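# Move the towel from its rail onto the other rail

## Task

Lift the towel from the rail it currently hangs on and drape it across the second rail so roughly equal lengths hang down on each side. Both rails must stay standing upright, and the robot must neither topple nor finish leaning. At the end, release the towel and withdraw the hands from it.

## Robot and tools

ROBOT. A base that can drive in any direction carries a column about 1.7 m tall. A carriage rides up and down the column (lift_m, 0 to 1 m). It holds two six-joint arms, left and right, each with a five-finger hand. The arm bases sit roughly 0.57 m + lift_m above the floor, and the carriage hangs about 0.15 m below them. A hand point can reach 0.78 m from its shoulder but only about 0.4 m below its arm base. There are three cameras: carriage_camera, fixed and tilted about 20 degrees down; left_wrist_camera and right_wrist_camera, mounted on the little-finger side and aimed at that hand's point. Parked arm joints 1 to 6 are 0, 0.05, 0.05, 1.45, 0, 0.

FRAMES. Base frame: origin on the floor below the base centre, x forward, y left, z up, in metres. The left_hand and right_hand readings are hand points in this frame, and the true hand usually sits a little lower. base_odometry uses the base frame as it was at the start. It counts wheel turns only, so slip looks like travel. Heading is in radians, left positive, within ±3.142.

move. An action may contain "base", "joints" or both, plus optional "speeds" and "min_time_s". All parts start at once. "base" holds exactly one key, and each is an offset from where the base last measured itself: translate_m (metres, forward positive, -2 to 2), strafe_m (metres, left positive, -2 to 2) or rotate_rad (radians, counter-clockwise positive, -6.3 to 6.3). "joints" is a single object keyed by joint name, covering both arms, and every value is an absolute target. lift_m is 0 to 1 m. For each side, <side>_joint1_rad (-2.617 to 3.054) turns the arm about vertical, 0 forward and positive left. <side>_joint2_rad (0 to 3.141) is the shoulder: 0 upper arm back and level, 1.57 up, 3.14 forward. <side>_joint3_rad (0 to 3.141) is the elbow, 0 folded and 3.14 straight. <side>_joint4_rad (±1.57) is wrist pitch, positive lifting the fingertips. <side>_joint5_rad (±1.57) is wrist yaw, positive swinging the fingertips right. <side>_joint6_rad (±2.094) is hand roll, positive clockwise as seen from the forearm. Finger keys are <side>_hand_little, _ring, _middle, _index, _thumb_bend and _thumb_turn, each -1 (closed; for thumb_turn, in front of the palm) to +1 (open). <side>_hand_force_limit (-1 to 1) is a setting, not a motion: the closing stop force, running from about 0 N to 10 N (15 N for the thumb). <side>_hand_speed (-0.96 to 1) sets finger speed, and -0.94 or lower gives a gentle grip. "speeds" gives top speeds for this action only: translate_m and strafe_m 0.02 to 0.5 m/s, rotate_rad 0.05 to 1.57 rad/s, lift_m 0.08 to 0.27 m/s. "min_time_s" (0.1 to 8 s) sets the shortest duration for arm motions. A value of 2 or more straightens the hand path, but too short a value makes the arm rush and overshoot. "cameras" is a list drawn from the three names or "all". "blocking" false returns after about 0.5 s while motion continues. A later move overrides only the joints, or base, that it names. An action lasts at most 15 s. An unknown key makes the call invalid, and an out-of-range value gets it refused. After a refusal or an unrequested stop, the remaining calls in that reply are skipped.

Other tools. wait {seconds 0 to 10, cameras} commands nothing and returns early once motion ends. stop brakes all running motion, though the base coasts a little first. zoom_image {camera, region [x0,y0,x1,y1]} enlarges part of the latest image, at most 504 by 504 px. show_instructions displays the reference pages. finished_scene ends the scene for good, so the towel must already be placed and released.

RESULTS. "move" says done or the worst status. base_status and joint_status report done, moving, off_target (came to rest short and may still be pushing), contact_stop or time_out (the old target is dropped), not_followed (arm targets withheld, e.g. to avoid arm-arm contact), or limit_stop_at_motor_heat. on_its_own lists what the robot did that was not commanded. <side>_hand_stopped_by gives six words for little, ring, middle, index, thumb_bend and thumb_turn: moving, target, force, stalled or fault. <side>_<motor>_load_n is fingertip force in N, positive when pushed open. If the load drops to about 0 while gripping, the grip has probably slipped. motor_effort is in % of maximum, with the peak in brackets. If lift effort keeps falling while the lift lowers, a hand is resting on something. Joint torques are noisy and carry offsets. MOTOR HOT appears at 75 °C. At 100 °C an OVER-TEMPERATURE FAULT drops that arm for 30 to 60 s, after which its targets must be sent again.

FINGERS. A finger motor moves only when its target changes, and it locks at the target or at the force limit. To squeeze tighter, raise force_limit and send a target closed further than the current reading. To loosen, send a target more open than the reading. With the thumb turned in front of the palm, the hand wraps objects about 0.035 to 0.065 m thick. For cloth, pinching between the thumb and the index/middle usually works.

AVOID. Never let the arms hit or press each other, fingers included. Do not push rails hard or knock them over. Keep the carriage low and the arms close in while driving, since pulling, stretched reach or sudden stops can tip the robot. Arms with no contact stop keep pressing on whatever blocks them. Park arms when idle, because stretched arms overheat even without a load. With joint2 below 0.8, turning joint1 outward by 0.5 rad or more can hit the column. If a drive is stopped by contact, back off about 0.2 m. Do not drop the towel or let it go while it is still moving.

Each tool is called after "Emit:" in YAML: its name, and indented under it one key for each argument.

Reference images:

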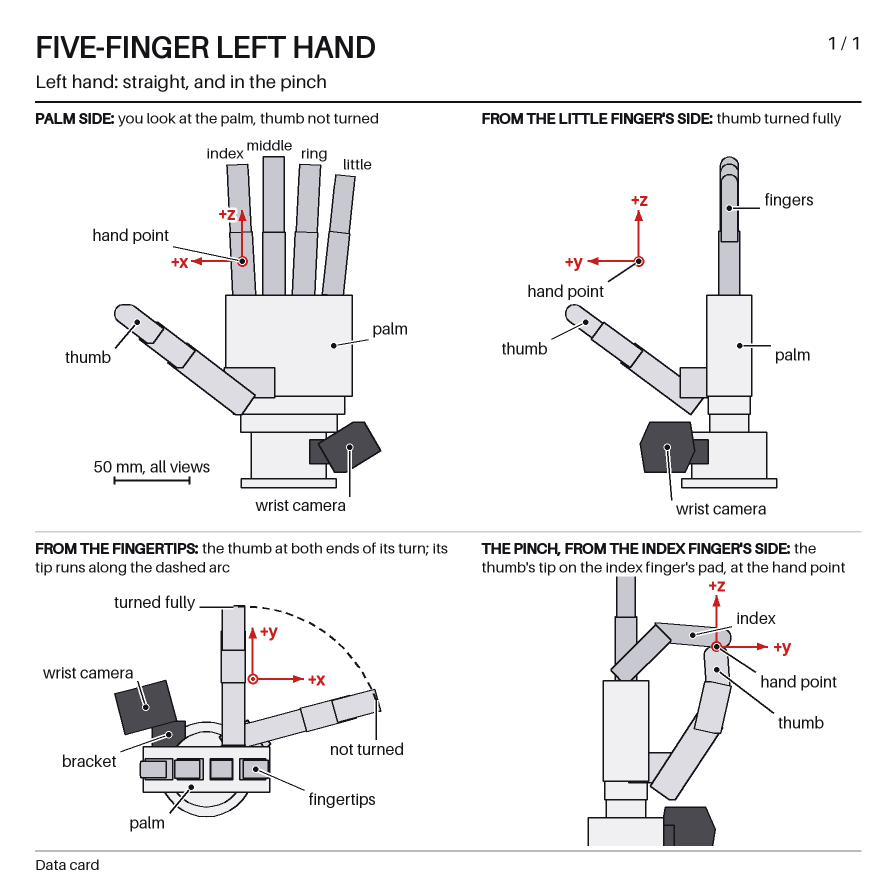

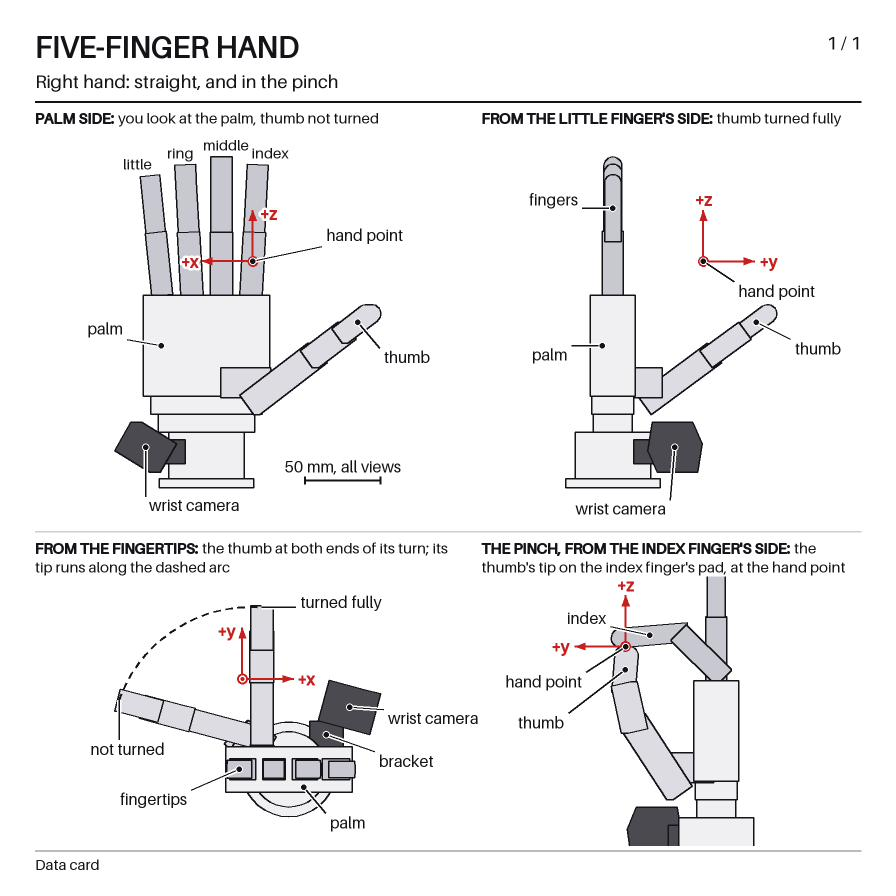

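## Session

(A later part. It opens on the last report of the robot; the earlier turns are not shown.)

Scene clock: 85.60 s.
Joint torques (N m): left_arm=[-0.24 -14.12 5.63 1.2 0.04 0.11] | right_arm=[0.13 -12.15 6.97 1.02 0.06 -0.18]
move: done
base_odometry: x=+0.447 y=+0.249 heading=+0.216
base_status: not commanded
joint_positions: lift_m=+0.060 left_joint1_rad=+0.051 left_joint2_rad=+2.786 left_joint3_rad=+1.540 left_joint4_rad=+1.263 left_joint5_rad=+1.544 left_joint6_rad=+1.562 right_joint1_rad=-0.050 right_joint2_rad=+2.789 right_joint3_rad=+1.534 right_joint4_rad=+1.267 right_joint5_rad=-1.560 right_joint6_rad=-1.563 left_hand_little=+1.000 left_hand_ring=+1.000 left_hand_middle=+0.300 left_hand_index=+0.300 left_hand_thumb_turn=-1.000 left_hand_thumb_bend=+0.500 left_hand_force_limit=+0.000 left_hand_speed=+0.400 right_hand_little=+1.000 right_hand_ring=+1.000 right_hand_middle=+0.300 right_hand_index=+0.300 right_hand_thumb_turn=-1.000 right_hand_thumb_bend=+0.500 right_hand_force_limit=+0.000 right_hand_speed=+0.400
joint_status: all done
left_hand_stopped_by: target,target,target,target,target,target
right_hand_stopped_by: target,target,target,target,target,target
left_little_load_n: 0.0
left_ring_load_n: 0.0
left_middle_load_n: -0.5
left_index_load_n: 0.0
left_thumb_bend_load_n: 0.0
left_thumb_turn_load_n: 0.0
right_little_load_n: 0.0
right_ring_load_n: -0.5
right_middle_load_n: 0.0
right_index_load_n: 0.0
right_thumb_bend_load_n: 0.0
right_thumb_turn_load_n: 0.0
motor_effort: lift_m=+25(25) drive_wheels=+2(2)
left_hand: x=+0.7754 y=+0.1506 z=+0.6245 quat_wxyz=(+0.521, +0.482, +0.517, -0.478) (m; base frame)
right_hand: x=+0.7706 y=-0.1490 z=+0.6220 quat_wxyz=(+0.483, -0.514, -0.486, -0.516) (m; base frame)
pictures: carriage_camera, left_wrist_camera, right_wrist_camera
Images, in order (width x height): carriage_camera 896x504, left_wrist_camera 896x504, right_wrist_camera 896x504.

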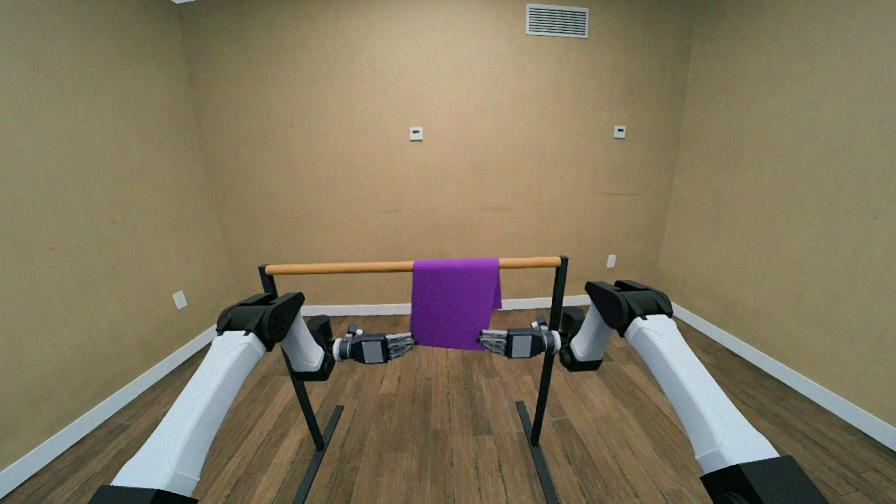

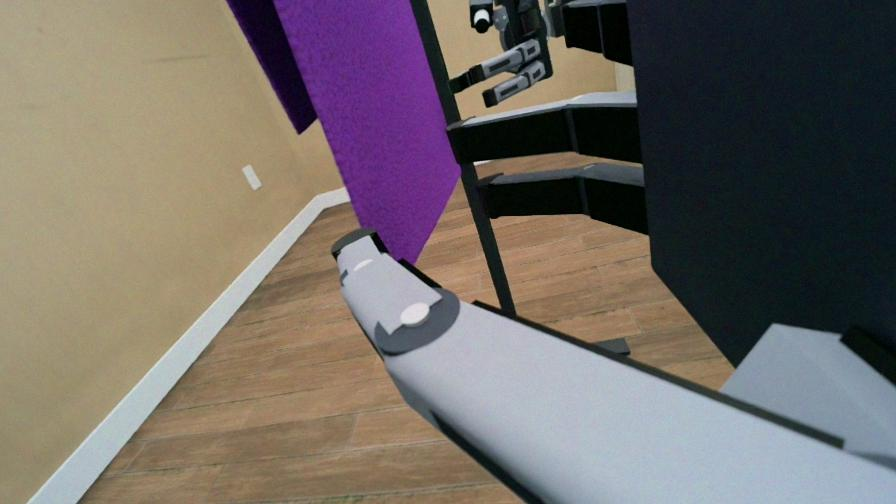

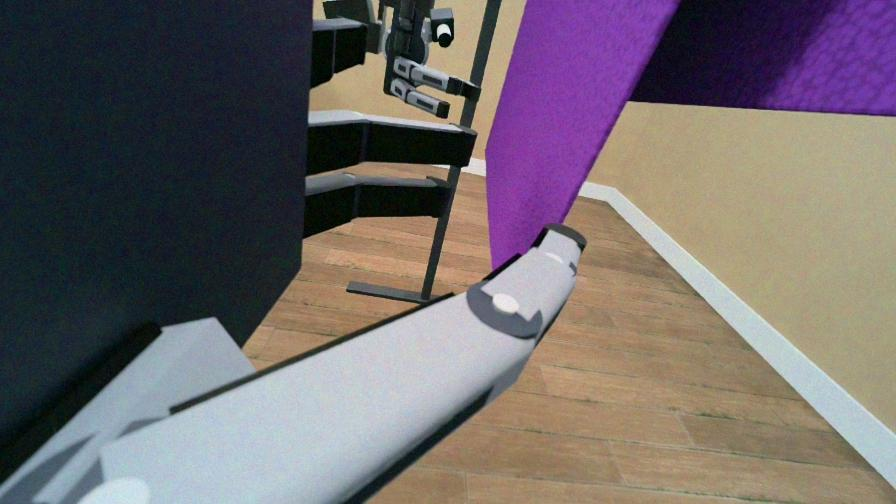

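Emit:
move:
  base: {"translate_m": 0.045}
  joints: {"lift_m": 0.052}
  speeds: {"translate_m": 0.06}
  cameras: ["all"]

Scene clock: 88.10 s.
Joint torques (N m): left_arm=[-0.21 -14.95 5.29 1.27 0.04 0.11] | right_arm=[0.1 -12.82 6.54 1.12 0.04 -0.18]
move: done
base_odometry: x=+0.491 y=+0.259 heading=+0.215
base_status: done
joint_positions: lift_m=+0.052 left_joint1_rad=+0.050 left_joint2_rad=+2.795 left_joint3_rad=+1.544 left_joint4_rad=+1.256 left_joint5_rad=+1.544 left_joint6_rad=+1.562 right_joint1_rad=-0.050 right_joint2_rad=+2.798 right_joint3_rad=+1.539 right_joint4_rad=+1.259 right_joint5_rad=-1.559 right_joint6_rad=-1.564 left_hand_little=+1.000 left_hand_ring=+1.000 left_hand_middle=+0.300 left_hand_index=+0.300 left_hand_thumb_turn=-1.000 left_hand_thumb_bend=+0.500 left_hand_force_limit=+0.000 left_hand_speed=+0.400 right_hand_little=+1.000 right_hand_ring=+1.000 right_hand_middle=+0.300 right_hand_index=+0.300 right_hand_thumb_turn=-1.000 right_hand_thumb_bend=+0.500 right_hand_force_limit=+0.000 right_hand_speed=+0.400
joint_status: all done
left_hand_stopped_by: target,target,target,target,target,target
right_hand_stopped_by: target,target,target,target,target,target
left_little_load_n: 0.0
left_ring_load_n: 0.0
left_middle_load_n: 0.0
left_index_load_n: 0.0
left_thumb_bend_load_n: 0.0
left_thumb_turn_load_n: 0.0
right_little_load_n: 0.0
right_ring_load_n: 0.0
right_middle_load_n: -0.5
right_index_load_n: 0.0
right_thumb_bend_load_n: 0.0
right_thumb_turn_load_n: 0.0
motor_effort: lift_m=+26(26) drive_wheels=-7(10)
left_hand: x=+0.7746 y=+0.1504 z=+0.6117 quat_wxyz=(+0.518, +0.479, +0.520, -0.482) (m; base frame)
right_hand: x=+0.7702 y=-0.1490 z=+0.6094 quat_wxyz=(+0.486, -0.517, -0.482, -0.513) (m; base frame)
pictures: carriage_camera, left_wrist_camera, right_wrist_camera
Images, in order (width x height): carriage_camera 896x504, left_wrist_camera 896x504, right_wrist_camera 896x504.

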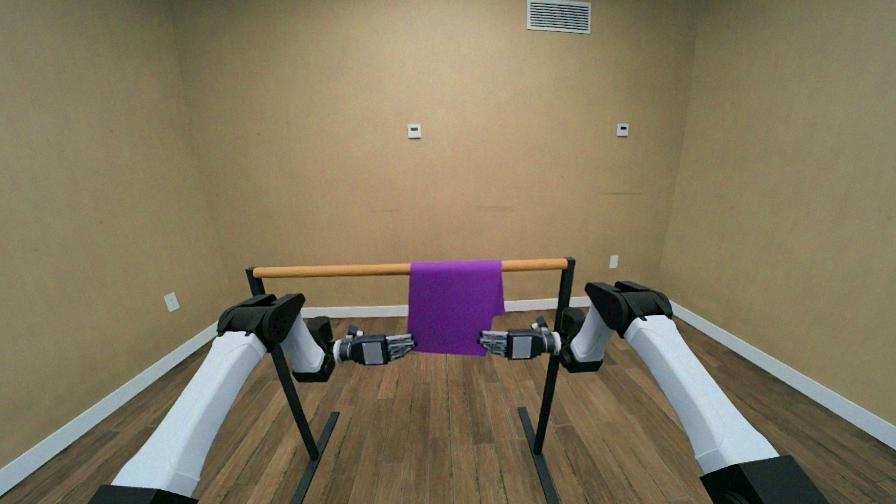

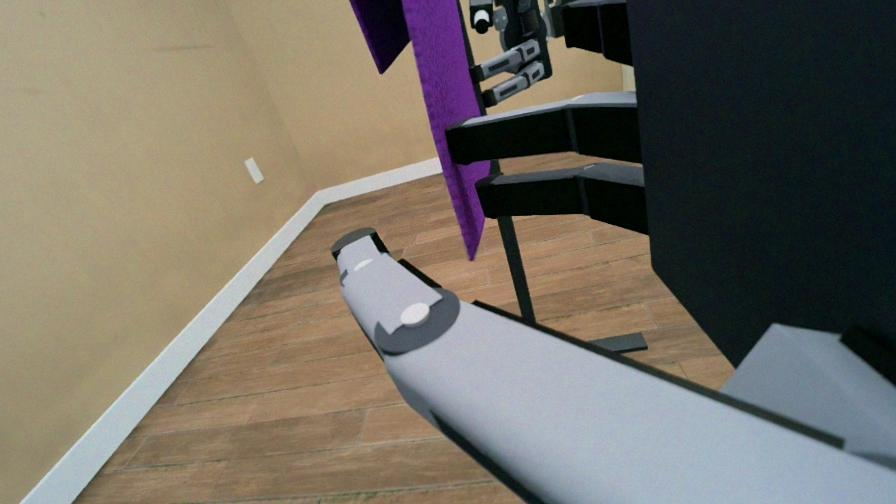

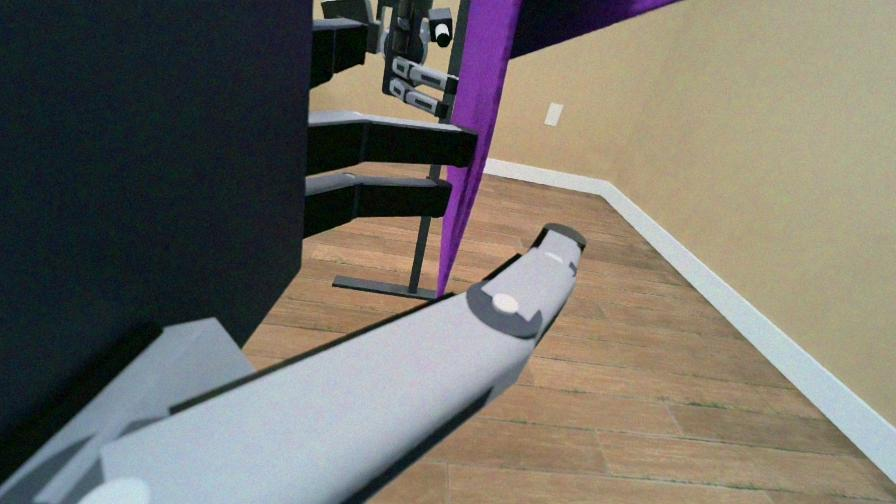

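Emit:
move:
  joints: {"lift_m": 0.04, "left_hand_ring": -1, "left_hand_little": -1, "right_hand_ring": -1, "right_hand_little": -1, "right_joint2_rad": 2.83, "right_joint3_rad": 1.58, "right_joint4_rad": 1.26, "right_joint1_rad": -0.045}
  min_time_s: 1.0
  cameras: []

Emit:
move:
  joints: {"left_joint1_rad": -0.1, "left_joint2_rad": 2.818, "left_joint3_rad": 1.646, "left_joint4_rad": 1.197, "left_joint5_rad": 1.477, "left_joint6_rad": 1.57, "right_joint1_rad": 0.1, "right_joint2_rad": 2.869, "right_joint3_rad": 1.68, "right_joint4_rad": 1.216, "right_joint5_rad": -1.472, "right_joint6_rad": -1.57}
  min_time_s: 2.5
  cameras: ["all"]

Scene clock: 92.77 s.
Joint torques (N m): left_arm=[-0.21 -15.43 5.04 1.3 0.05 0.11] | right_arm=[0.24 -11.97 6.99 1.16 0.02 -0.2]
move: done
base_odometry: x=+0.491 y=+0.259 heading=+0.215
base_status: not commanded
joint_positions: lift_m=+0.040 left_joint1_rad=+0.050 left_joint2_rad=+2.800 left_joint3_rad=+1.547 left_joint4_rad=+1.254 left_joint5_rad=+1.544 left_joint6_rad=+1.562 right_joint1_rad=-0.050 right_joint2_rad=+2.826 right_joint3_rad=+1.554 right_joint4_rad=+1.256 right_joint5_rad=-1.558 right_joint6_rad=-1.564 left_hand_little=-1.000 left_hand_ring=-1.000 left_hand_middle=+0.300 left_hand_index=+0.300 left_hand_thumb_turn=-1.000 left_hand_thumb_bend=+0.500 left_hand_force_limit=+0.000 left_hand_speed=+0.400 right_hand_little=-1.000 right_hand_ring=-1.000 right_hand_middle=+0.300 right_hand_index=+0.300 right_hand_thumb_turn=-1.000 right_hand_thumb_bend=+0.500 right_hand_force_limit=+0.000 right_hand_speed=+0.400
joint_status: all done
left_hand_stopped_by: target,target,target,target,target,target
right_hand_stopped_by: target,target,target,target,target,target
left_little_load_n: 0.0
left_ring_load_n: 0.0
left_middle_load_n: 0.0
left_index_load_n: 0.0
left_thumb_bend_load_n: 0.0
left_thumb_turn_load_n: 0.0
right_little_load_n: 0.0
right_ring_load_n: 0.0
right_middle_load_n: 0.0
right_index_load_n: 0.0
right_thumb_bend_load_n: 0.0
right_thumb_turn_load_n: 0.0
motor_effort: lift_m=+26(27) drive_wheels=+6(7)
left_hand: x=+0.7747 y=+0.1504 z=+0.5978 quat_wxyz=(+0.517, +0.478, +0.521, -0.482) (m; base frame)
right_hand: x=+0.7694 y=-0.1490 z=+0.5865 quat_wxyz=(+0.490, -0.521, -0.478, -0.510) (m; base frame)
pictures: none
No camera images: "cameras" was empty.

Scene clock: 95.57 s.
Joint torques (N m): left_arm=[-0.2 -14.15 6.12 1.26 -0.11 0.12] | right_arm=[0.21 -12.25 7.35 1.11 0.11 -0.17]
move: done
base_odometry: x=+0.491 y=+0.259 heading=+0.215
base_status: not commanded
joint_positions: lift_m=+0.040 left_joint1_rad=-0.094 left_joint2_rad=+2.811 left_joint3_rad=+1.625 left_joint4_rad=+1.200 left_joint5_rad=+1.489 left_joint6_rad=+1.562 right_joint1_rad=+0.094 right_joint2_rad=+2.864 right_joint3_rad=+1.653 right_joint4_rad=+1.223 right_joint5_rad=-1.488 right_joint6_rad=-1.564 left_hand_little=-1.000 left_hand_ring=-1.000 left_hand_middle=+0.300 left_hand_index=+0.300 left_hand_thumb_turn=-1.000 left_hand_thumb_bend=+0.500 left_hand_force_limit=+0.000 left_hand_speed=+0.400 right_hand_little=-1.000 right_hand_ring=-1.000 right_hand_middle=+0.300 right_hand_index=+0.300 right_hand_thumb_turn=-1.000 right_hand_thumb_bend=+0.500 right_hand_force_limit=+0.000 right_hand_speed=+0.400
joint_status: all done
left_hand_stopped_by: target,target,target,target,target,target
right_hand_stopped_by: target,target,target,target,target,target
left_little_load_n: 0.0
left_ring_load_n: 0.0
left_middle_load_n: 0.0
left_index_load_n: 0.0
left_thumb_bend_load_n: 0.0
left_thumb_turn_load_n: 0.0
right_little_load_n: 0.0
right_ring_load_n: 0.0
right_middle_load_n: 0.0
right_index_load_n: 0.0
right_thumb_bend_load_n: 0.0
right_thumb_turn_load_n: 0.0
motor_effort: lift_m=+27(27) drive_wheels=+6(6)
left_hand: x=+0.7712 y=+0.0742 z=+0.6064 quat_wxyz=(+0.498, +0.504, +0.496, -0.502) (m; base frame)
right_hand: x=+0.7704 y=-0.0742 z=+0.5891 quat_wxyz=(+0.502, -0.496, -0.504, -0.499) (m; base frame)
pictures: carriage_camera, left_wrist_camera, right_wrist_camera
Images, in order (width x height): carriage_camera 896x504, left_wrist_camera 896x504, right_wrist_camera 896x504.

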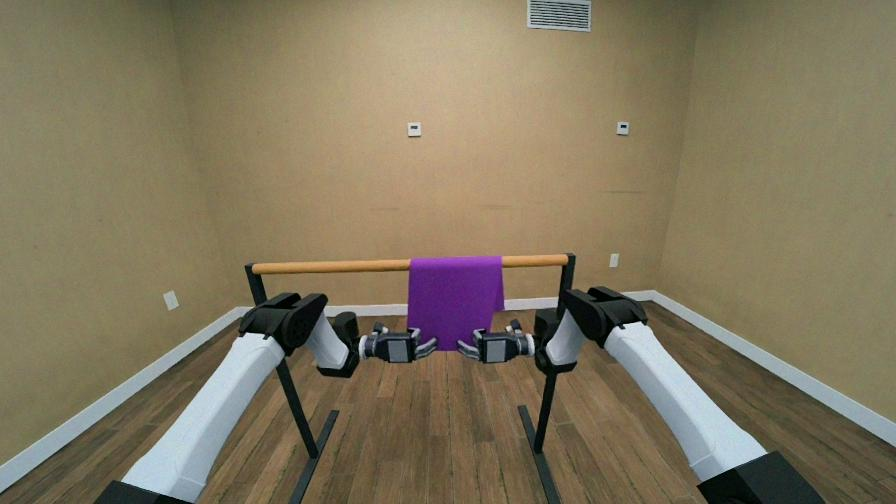

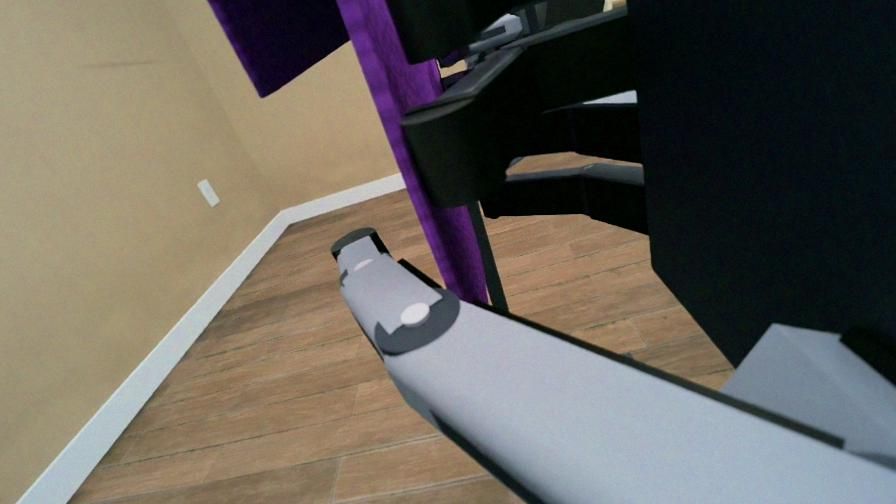

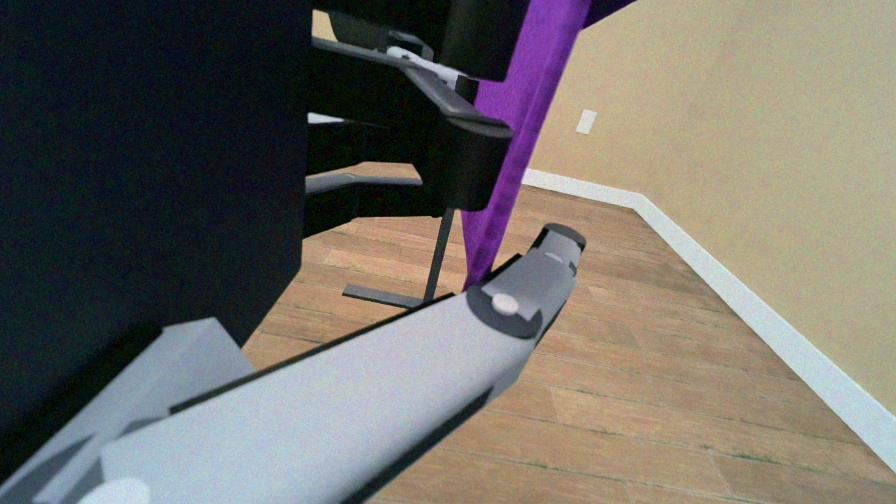

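Emit:
move:
  joints: {"left_hand_speed": -0.5, "right_hand_speed": -0.5, "left_hand_index": 0.05, "left_hand_middle": 0.05, "right_hand_index": 0.05, "right_hand_middle": 0.05, "left_joint1_rad": -0.118, "left_joint5_rad": 1.455, "right_joint1_rad": 0.118, "right_joint5_rad": -1.455}
  min_time_s: 1.5
  cameras: ["all"]

Scene clock: 99.20 s.
Joint torques (N m): left_arm=[-0.23 -14.2 6.12 1.27 -0.11 0.12] | right_arm=[0.29 -12.23 7.42 1.12 0.11 -0.18]
move: done
base_odometry: x=+0.491 y=+0.259 heading=+0.215
base_status: not commanded
joint_positions: lift_m=+0.040 left_joint1_rad=-0.112 left_joint2_rad=+2.811 left_joint3_rad=+1.625 left_joint4_rad=+1.199 left_joint5_rad=+1.466 left_joint6_rad=+1.562 right_joint1_rad=+0.112 right_joint2_rad=+2.864 right_joint3_rad=+1.653 right_joint4_rad=+1.222 right_joint5_rad=-1.471 right_joint6_rad=-1.564 left_hand_little=-1.000 left_hand_ring=-1.000 left_hand_middle=+0.050 left_hand_index=+0.050 left_hand_thumb_turn=-1.000 left_hand_thumb_bend=+0.500 left_hand_force_limit=+0.000 left_hand_speed=-0.500 right_hand_little=-1.000 right_hand_ring=-1.000 right_hand_middle=+0.050 right_hand_index=+0.050 right_hand_thumb_turn=-1.000 right_hand_thumb_bend=+0.500 right_hand_force_limit=+0.000 right_hand_speed=-0.500
joint_status: all done
left_hand_stopped_by: target,target,target,target,target,target
right_hand_stopped_by: target,target,target,target,target,target
left_little_load_n: 0.0
left_ring_load_n: 0.0
left_middle_load_n: 0.0
left_index_load_n: 0.0
left_thumb_bend_load_n: 0.0
left_thumb_turn_load_n: 0.0
right_little_load_n: 0.0
right_ring_load_n: 0.0
right_middle_load_n: 0.0
right_index_load_n: 0.0
right_thumb_bend_load_n: 0.0
right_thumb_turn_load_n: 0.0
motor_effort: lift_m=+26(27) drive_wheels=+6(6)
left_hand: x=+0.7713 y=+0.0659 z=+0.6064 quat_wxyz=(+0.500, +0.502, +0.497, -0.501) (m; base frame)
right_hand: x=+0.7693 y=-0.0654 z=+0.5891 quat_wxyz=(+0.502, -0.495, -0.504, -0.498) (m; base frame)
pictures: carriage_camera, left_wrist_camera, right_wrist_camera
Images, in order (width x height): carriage_camera 896x504, left_wrist_camera 896x504, right_wrist_camera 896x504.

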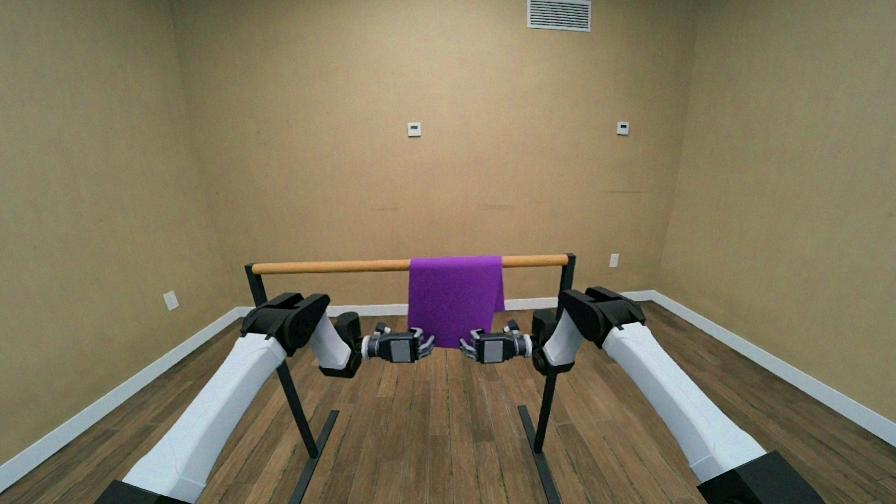

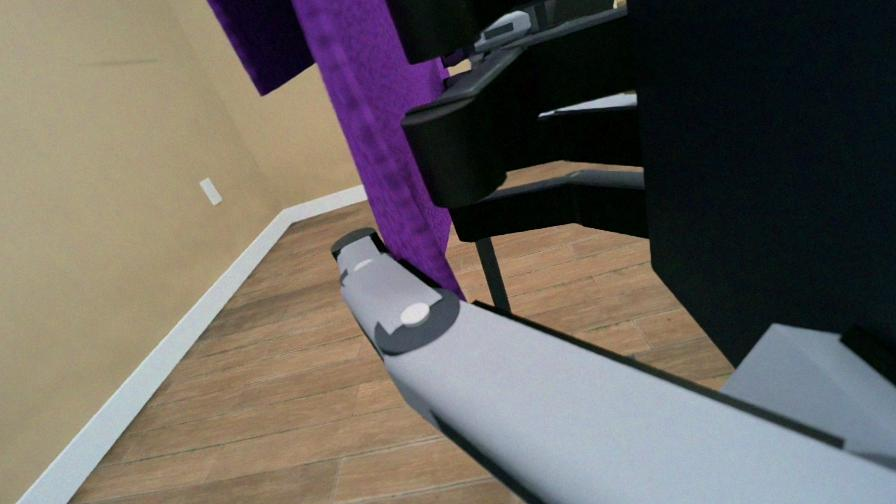

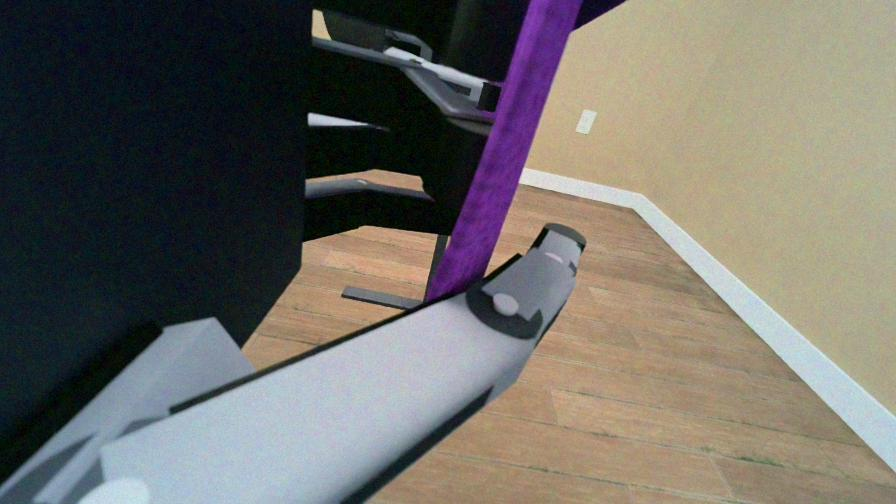

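Emit:
move:
  joints: {"left_hand_thumb_bend": -0.15, "right_hand_thumb_bend": -0.15, "left_hand_index": -0.05, "left_hand_middle": -0.05, "right_hand_index": -0.05, "right_hand_middle": -0.05}
  cameras: ["all"]

Scene clock: 101.60 s.
Joint torques (N m): left_arm=[-0.08 -14.19 6.13 1.27 -0.12 0.11] | right_arm=[0.1 -12.27 7.39 1.12 0.11 -0.19]
move: done
base_odometry: x=+0.491 y=+0.259 heading=+0.215
base_status: not commanded
joint_positions: lift_m=+0.040 left_joint1_rad=-0.113 left_joint2_rad=+2.811 left_joint3_rad=+1.625 left_joint4_rad=+1.199 left_joint5_rad=+1.466 left_joint6_rad=+1.562 right_joint1_rad=+0.113 right_joint2_rad=+2.864 right_joint3_rad=+1.653 right_joint4_rad=+1.222 right_joint5_rad=-1.471 right_joint6_rad=-1.564 left_hand_little=-1.000 left_hand_ring=-1.000 left_hand_middle=-0.050 left_hand_index=-0.050 left_hand_thumb_turn=-1.000 left_hand_thumb_bend=-0.150 left_hand_force_limit=+0.000 left_hand_speed=-0.500 right_hand_little=-1.000 right_hand_ring=-1.000 right_hand_middle=-0.050 right_hand_index=-0.050 right_hand_thumb_turn=-1.000 right_hand_thumb_bend=-0.149 right_hand_force_limit=+0.000 right_hand_speed=-0.500
joint_status: all done
left_hand_stopped_by: target,target,target,target,target,target
right_hand_stopped_by: target,target,target,target,target,target
left_little_load_n: 0.0
left_ring_load_n: 0.0
left_middle_load_n: 0.0
left_index_load_n: 0.0
left_thumb_bend_load_n: 0.0
left_thumb_turn_load_n: 0.0
right_little_load_n: 0.0
right_ring_load_n: 0.0
right_middle_load_n: 0.0
right_index_load_n: 0.0
right_thumb_bend_load_n: 1.0
right_thumb_turn_load_n: 0.0
motor_effort: lift_m=+26(27) drive_wheels=+6(6)
left_hand: x=+0.7710 y=+0.0651 z=+0.6063 quat_wxyz=(+0.499, +0.503, +0.497, -0.501) (m; base frame)
right_hand: x=+0.7691 y=-0.0648 z=+0.5891 quat_wxyz=(+0.502, -0.495, -0.504, -0.498) (m; base frame)
pictures: carriage_camera, left_wrist_camera, right_wrist_camera
Images, in order (width x height): carriage_camera 896x504, left_wrist_camera 896x504, right_wrist_camera 896x504.

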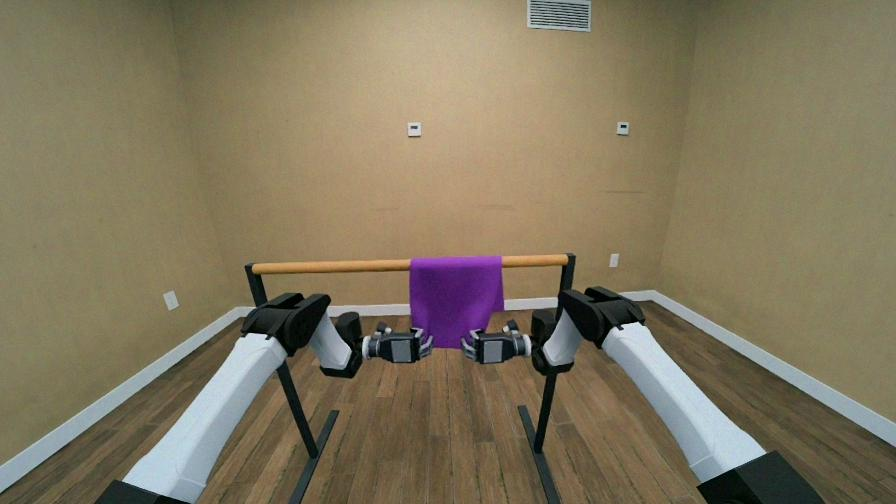

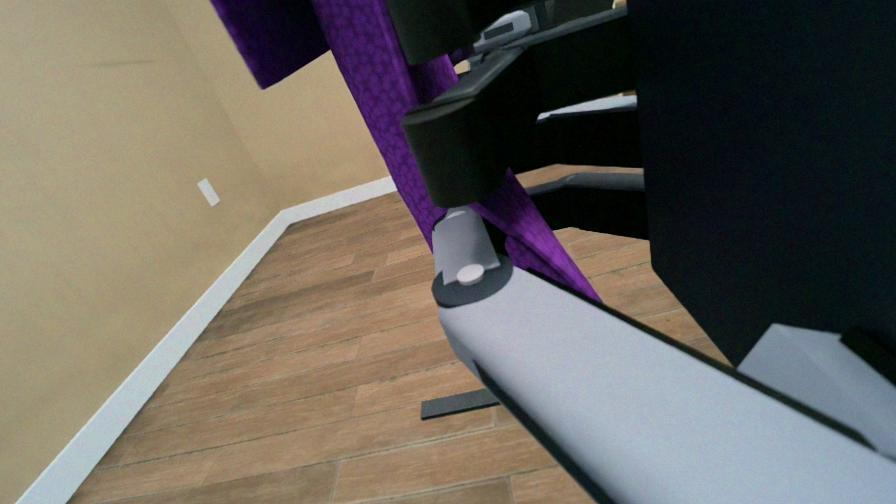

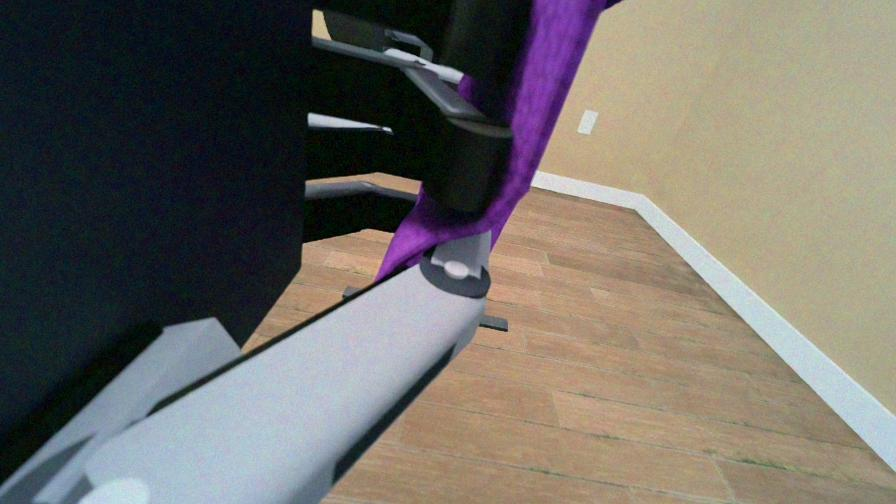

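Emit:
move:
  joints: {"left_hand_thumb_bend": -0.5, "right_hand_thumb_bend": -0.5}
  cameras: ["left_wrist_camera", "right_wrist_camera"]

Scene clock: 103.07 s.
Joint torques (N m): left_arm=[0.18 -14.2 6.12 1.28 -0.11 0.11] | right_arm=[-0.05 -12.21 7.43 1.1 0.11 -0.19]
move: done
base_odometry: x=+0.491 y=+0.259 heading=+0.215
base_status: not commanded
joint_positions: lift_m=+0.040 left_joint1_rad=-0.116 left_joint2_rad=+2.811 left_joint3_rad=+1.625 left_joint4_rad=+1.199 left_joint5_rad=+1.466 left_joint6_rad=+1.562 right_joint1_rad=+0.116 right_joint2_rad=+2.864 right_joint3_rad=+1.653 right_joint4_rad=+1.222 right_joint5_rad=-1.471 right_joint6_rad=-1.564 left_hand_little=-1.000 left_hand_ring=-1.000 left_hand_middle=-0.050 left_hand_index=-0.050 left_hand_thumb_turn=-1.000 left_hand_thumb_bend=-0.498 left_hand_force_limit=+0.000 left_hand_speed=-0.500 right_hand_little=-1.000 right_hand_ring=-1.000 right_hand_middle=-0.050 right_hand_index=-0.050 right_hand_thumb_turn=-1.000 right_hand_thumb_bend=-0.497 right_hand_force_limit=+0.000 right_hand_speed=-0.500
joint_status: all done
left_hand_stopped_by: target,target,target,target,target,target
right_hand_stopped_by: target,target,target,target,target,target
left_little_load_n: 0.0
left_ring_load_n: 0.0
left_middle_load_n: 0.5
left_index_load_n: 0.0
left_thumb_bend_load_n: 2.0
left_thumb_turn_load_n: 0.5
right_little_load_n: 0.0
right_ring_load_n: -0.5
right_middle_load_n: 1.0
right_index_load_n: 0.0
right_thumb_bend_load_n: 4.0
right_thumb_turn_load_n: 0.5
motor_effort: lift_m=+27(27) drive_wheels=+6(6)
left_hand: x=+0.7702 y=+0.0634 z=+0.6063 quat_wxyz=(+0.499, +0.503, +0.496, -0.502) (m; base frame)
right_hand: x=+0.7684 y=-0.0633 z=+0.5891 quat_wxyz=(+0.503, -0.495, -0.505, -0.497) (m; base frame)
pictures: left_wrist_camera, right_wrist_camera
Images, in order (width x height): left_wrist_camera 896x504, right_wrist_camera 896x504.

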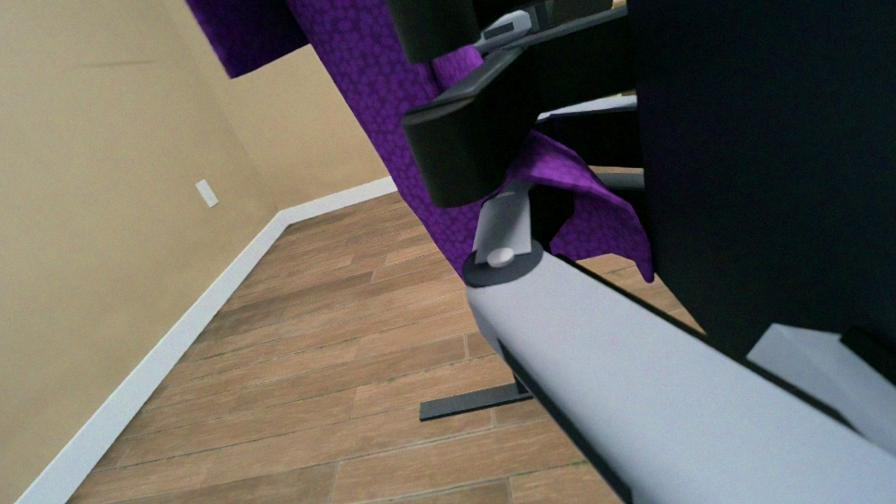

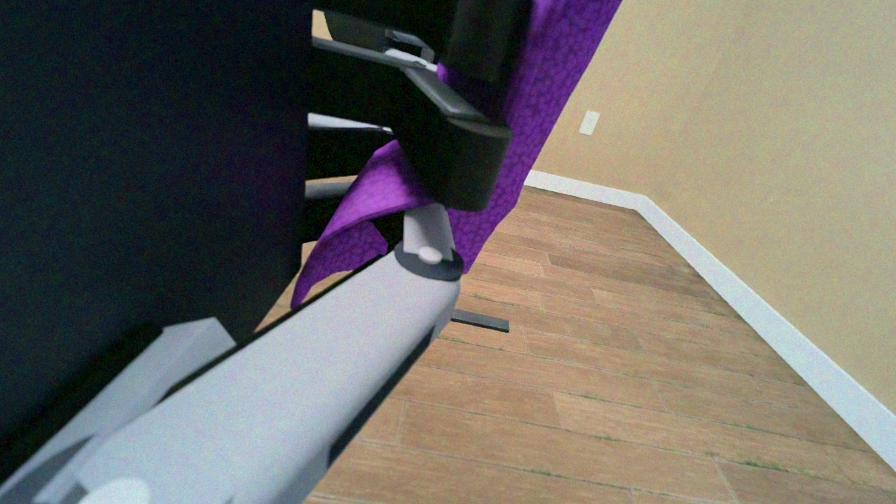

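Emit:
move:
  joints: {"left_hand_index": -0.7, "left_hand_middle": -0.7, "right_hand_index": -0.7, "right_hand_middle": -0.7}
  cameras: ["left_wrist_camera", "right_wrist_camera"]

Scene clock: 104.17 s.
Joint torques (N m): left_arm=[2.04 -14.26 6.11 1.31 -0.12 0.11] | right_arm=[-1.7 -12.29 7.12 1.12 0.11 -0.15]
move: off_target
base_odometry: x=+0.491 y=+0.259 heading=+0.215
base_status: not commanded
joint_positions: lift_m=+0.040 left_joint1_rad=-0.137 left_joint2_rad=+2.811 left_joint3_rad=+1.625 left_joint4_rad=+1.196 left_joint5_rad=+1.467 left_joint6_rad=+1.562 right_joint1_rad=+0.134 right_joint2_rad=+2.864 right_joint3_rad=+1.656 right_joint4_rad=+1.222 right_joint5_rad=-1.471 right_joint6_rad=-1.566 left_hand_little=-1.000 left_hand_ring=-1.000 left_hand_middle=-0.224 left_hand_index=-0.272 left_hand_thumb_turn=-1.000 left_hand_thumb_bend=-0.498 left_hand_force_limit=+0.000 left_hand_speed=-0.500 right_hand_little=-1.000 right_hand_ring=-1.000 right_hand_middle=-0.136 right_hand_index=-0.228 right_hand_thumb_turn=-1.000 right_hand_thumb_bend=-0.497 right_hand_force_limit=+0.000 right_hand_speed=-0.500
joint_status: left_hand_middle off_target (ended at -0.224, target -0.700); left_hand_index off_target (ended at -0.272, target -0.700); right_hand_middle off_target (ended at -0.136, target -0.700); right_hand_index off_target (ended at -0.228, target -0.700)
left_hand_stopped_by: target,target,force,force,target,target
right_hand_stopped_by: target,target,force,force,target,target
left_little_load_n: 0.0
left_ring_load_n: -0.5
left_middle_load_n: 5.0
left_index_load_n: 5.5
left_thumb_bend_load_n: 3.0
left_thumb_turn_load_n: 1.0
right_little_load_n: 0.0
right_ring_load_n: -0.5
right_middle_load_n: 1.5
right_index_load_n: 3.5
right_thumb_bend_load_n: 4.0
right_thumb_turn_load_n: 0.5
motor_effort: lift_m=+27(27) drive_wheels=+6(6)
left_hand: x=+0.7646 y=+0.0522 z=+0.6054 quat_wxyz=(+0.492, +0.508, +0.492, -0.508) (m; base frame)
right_hand: x=+0.7647 y=-0.0537 z=+0.5901 quat_wxyz=(+0.506, -0.489, -0.510, -0.494) (m; base frame)
pictures: left_wrist_camera, right_wrist_camera
Images, in order (width x height): left_wrist_camera 896x504, right_wrist_camera 896x504.

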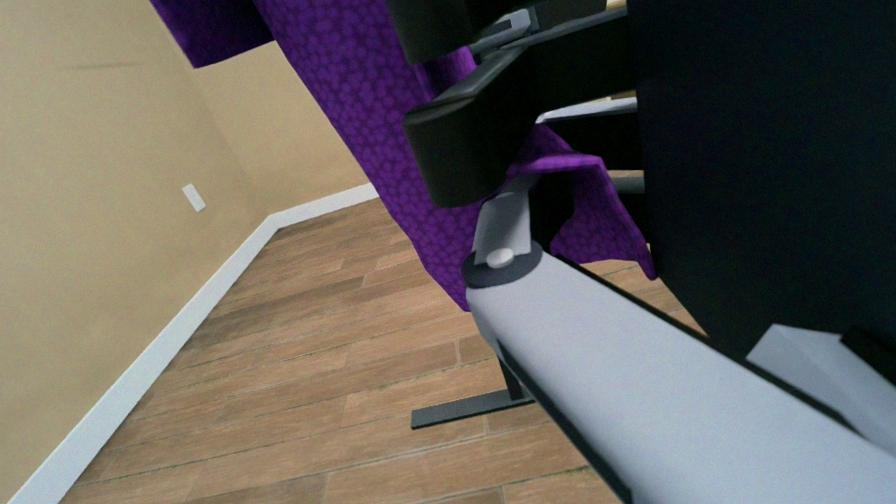

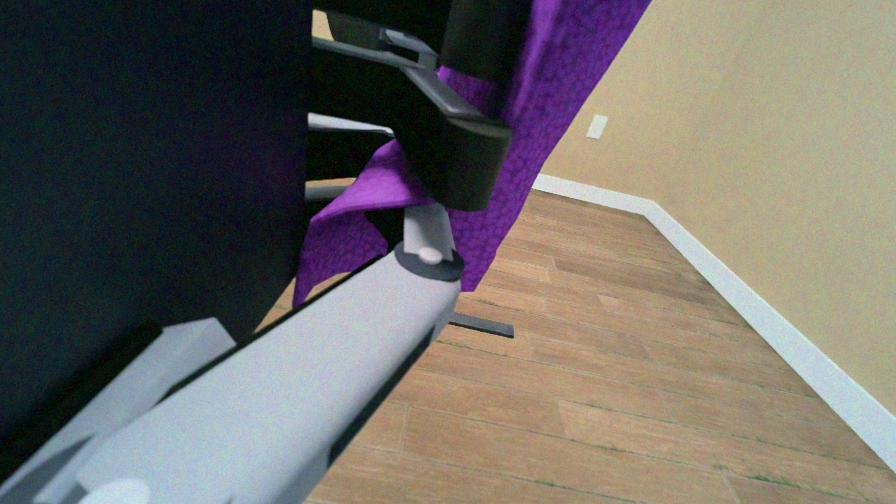

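Emit:
move:
  base: {"translate_m": -0.1}
  joints: {"left_joint1_rad": -0.135, "right_joint1_rad": 0.135, "lift_m": 0.14}
  speeds: {"translate_m": 0.06, "lift_m": 0.08}
  cameras: ["all"]

Scene clock: 108.17 s.
Joint torques (N m): left_arm=[0.95 -15.1 5.57 1.36 -0.11 0.11] | right_arm=[-0.5 -12.9 6.72 1.16 0.11 -0.17]
move: done
base_odometry: x=+0.393 y=+0.237 heading=+0.215
base_status: done
joint_positions: lift_m=+0.140 left_joint1_rad=-0.141 left_joint2_rad=+2.819 left_joint3_rad=+1.630 left_joint4_rad=+1.192 left_joint5_rad=+1.467 left_joint6_rad=+1.562 right_joint1_rad=+0.137 right_joint2_rad=+2.871 right_joint3_rad=+1.660 right_joint4_rad=+1.217 right_joint5_rad=-1.471 right_joint6_rad=-1.566 left_hand_little=-1.000 left_hand_ring=-1.000 left_hand_middle=-0.224 left_hand_index=-0.272 left_hand_thumb_turn=-1.000 left_hand_thumb_bend=-0.498 left_hand_force_limit=+0.000 left_hand_speed=-0.500 right_hand_little=-1.000 right_hand_ring=-1.000 right_hand_middle=-0.136 right_hand_index=-0.228 right_hand_thumb_turn=-1.000 right_hand_thumb_bend=-0.497 right_hand_force_limit=+0.000 right_hand_speed=-0.500
joint_status: all done
left_hand_stopped_by: target,target,force,force,target,target
right_hand_stopped_by: target,target,force,force,target,target
left_little_load_n: 0.0
left_ring_load_n: -0.5
left_middle_load_n: 4.5
left_index_load_n: 4.0
left_thumb_bend_load_n: 2.5
left_thumb_turn_load_n: 1.0
right_little_load_n: 0.0
right_ring_load_n: 0.0
right_middle_load_n: 0.5
right_index_load_n: 2.5
right_thumb_bend_load_n: 2.5
right_thumb_turn_load_n: 0.5
motor_effort: lift_m=+25(30) drive_wheels=-2(12)
left_hand: x=+0.7634 y=+0.0498 z=+0.7024 quat_wxyz=(+0.489, +0.508, +0.492, -0.511) (m; base frame)
right_hand: x=+0.7634 y=-0.0521 z=+0.6867 quat_wxyz=(+0.509, -0.490, -0.509, -0.491) (m; base frame)
pictures: carriage_camera, left_wrist_camera, right_wrist_camera
Images, in order (width x height): carriage_camera 896x504, left_wrist_camera 896x504, right_wrist_camera 896x504.

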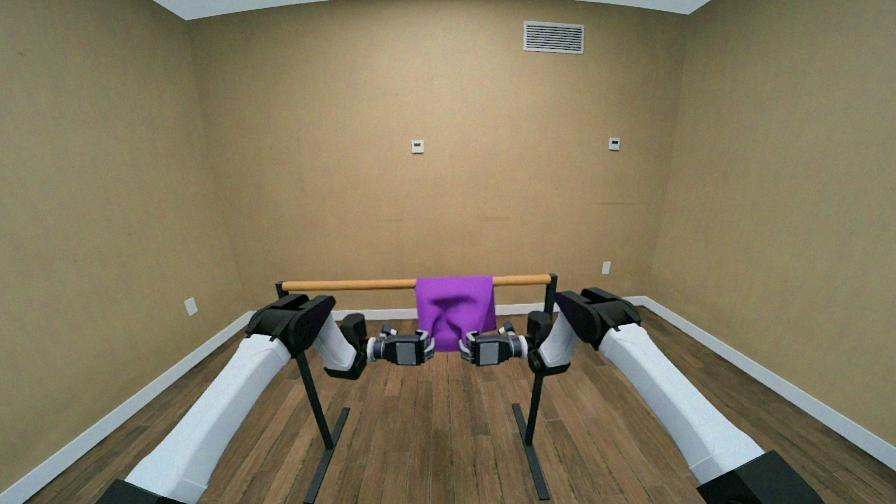

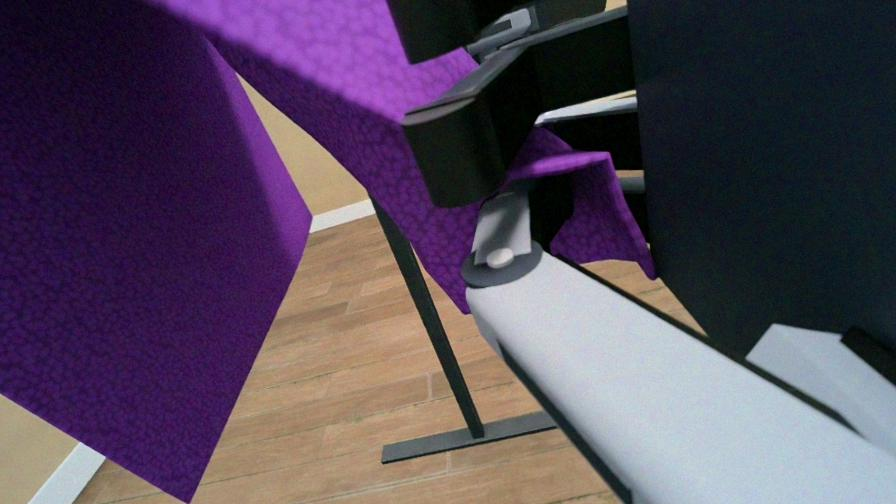

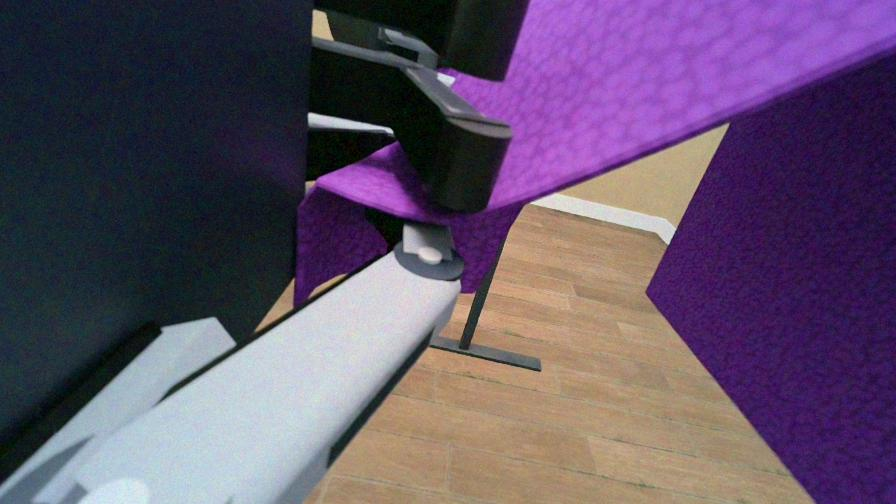

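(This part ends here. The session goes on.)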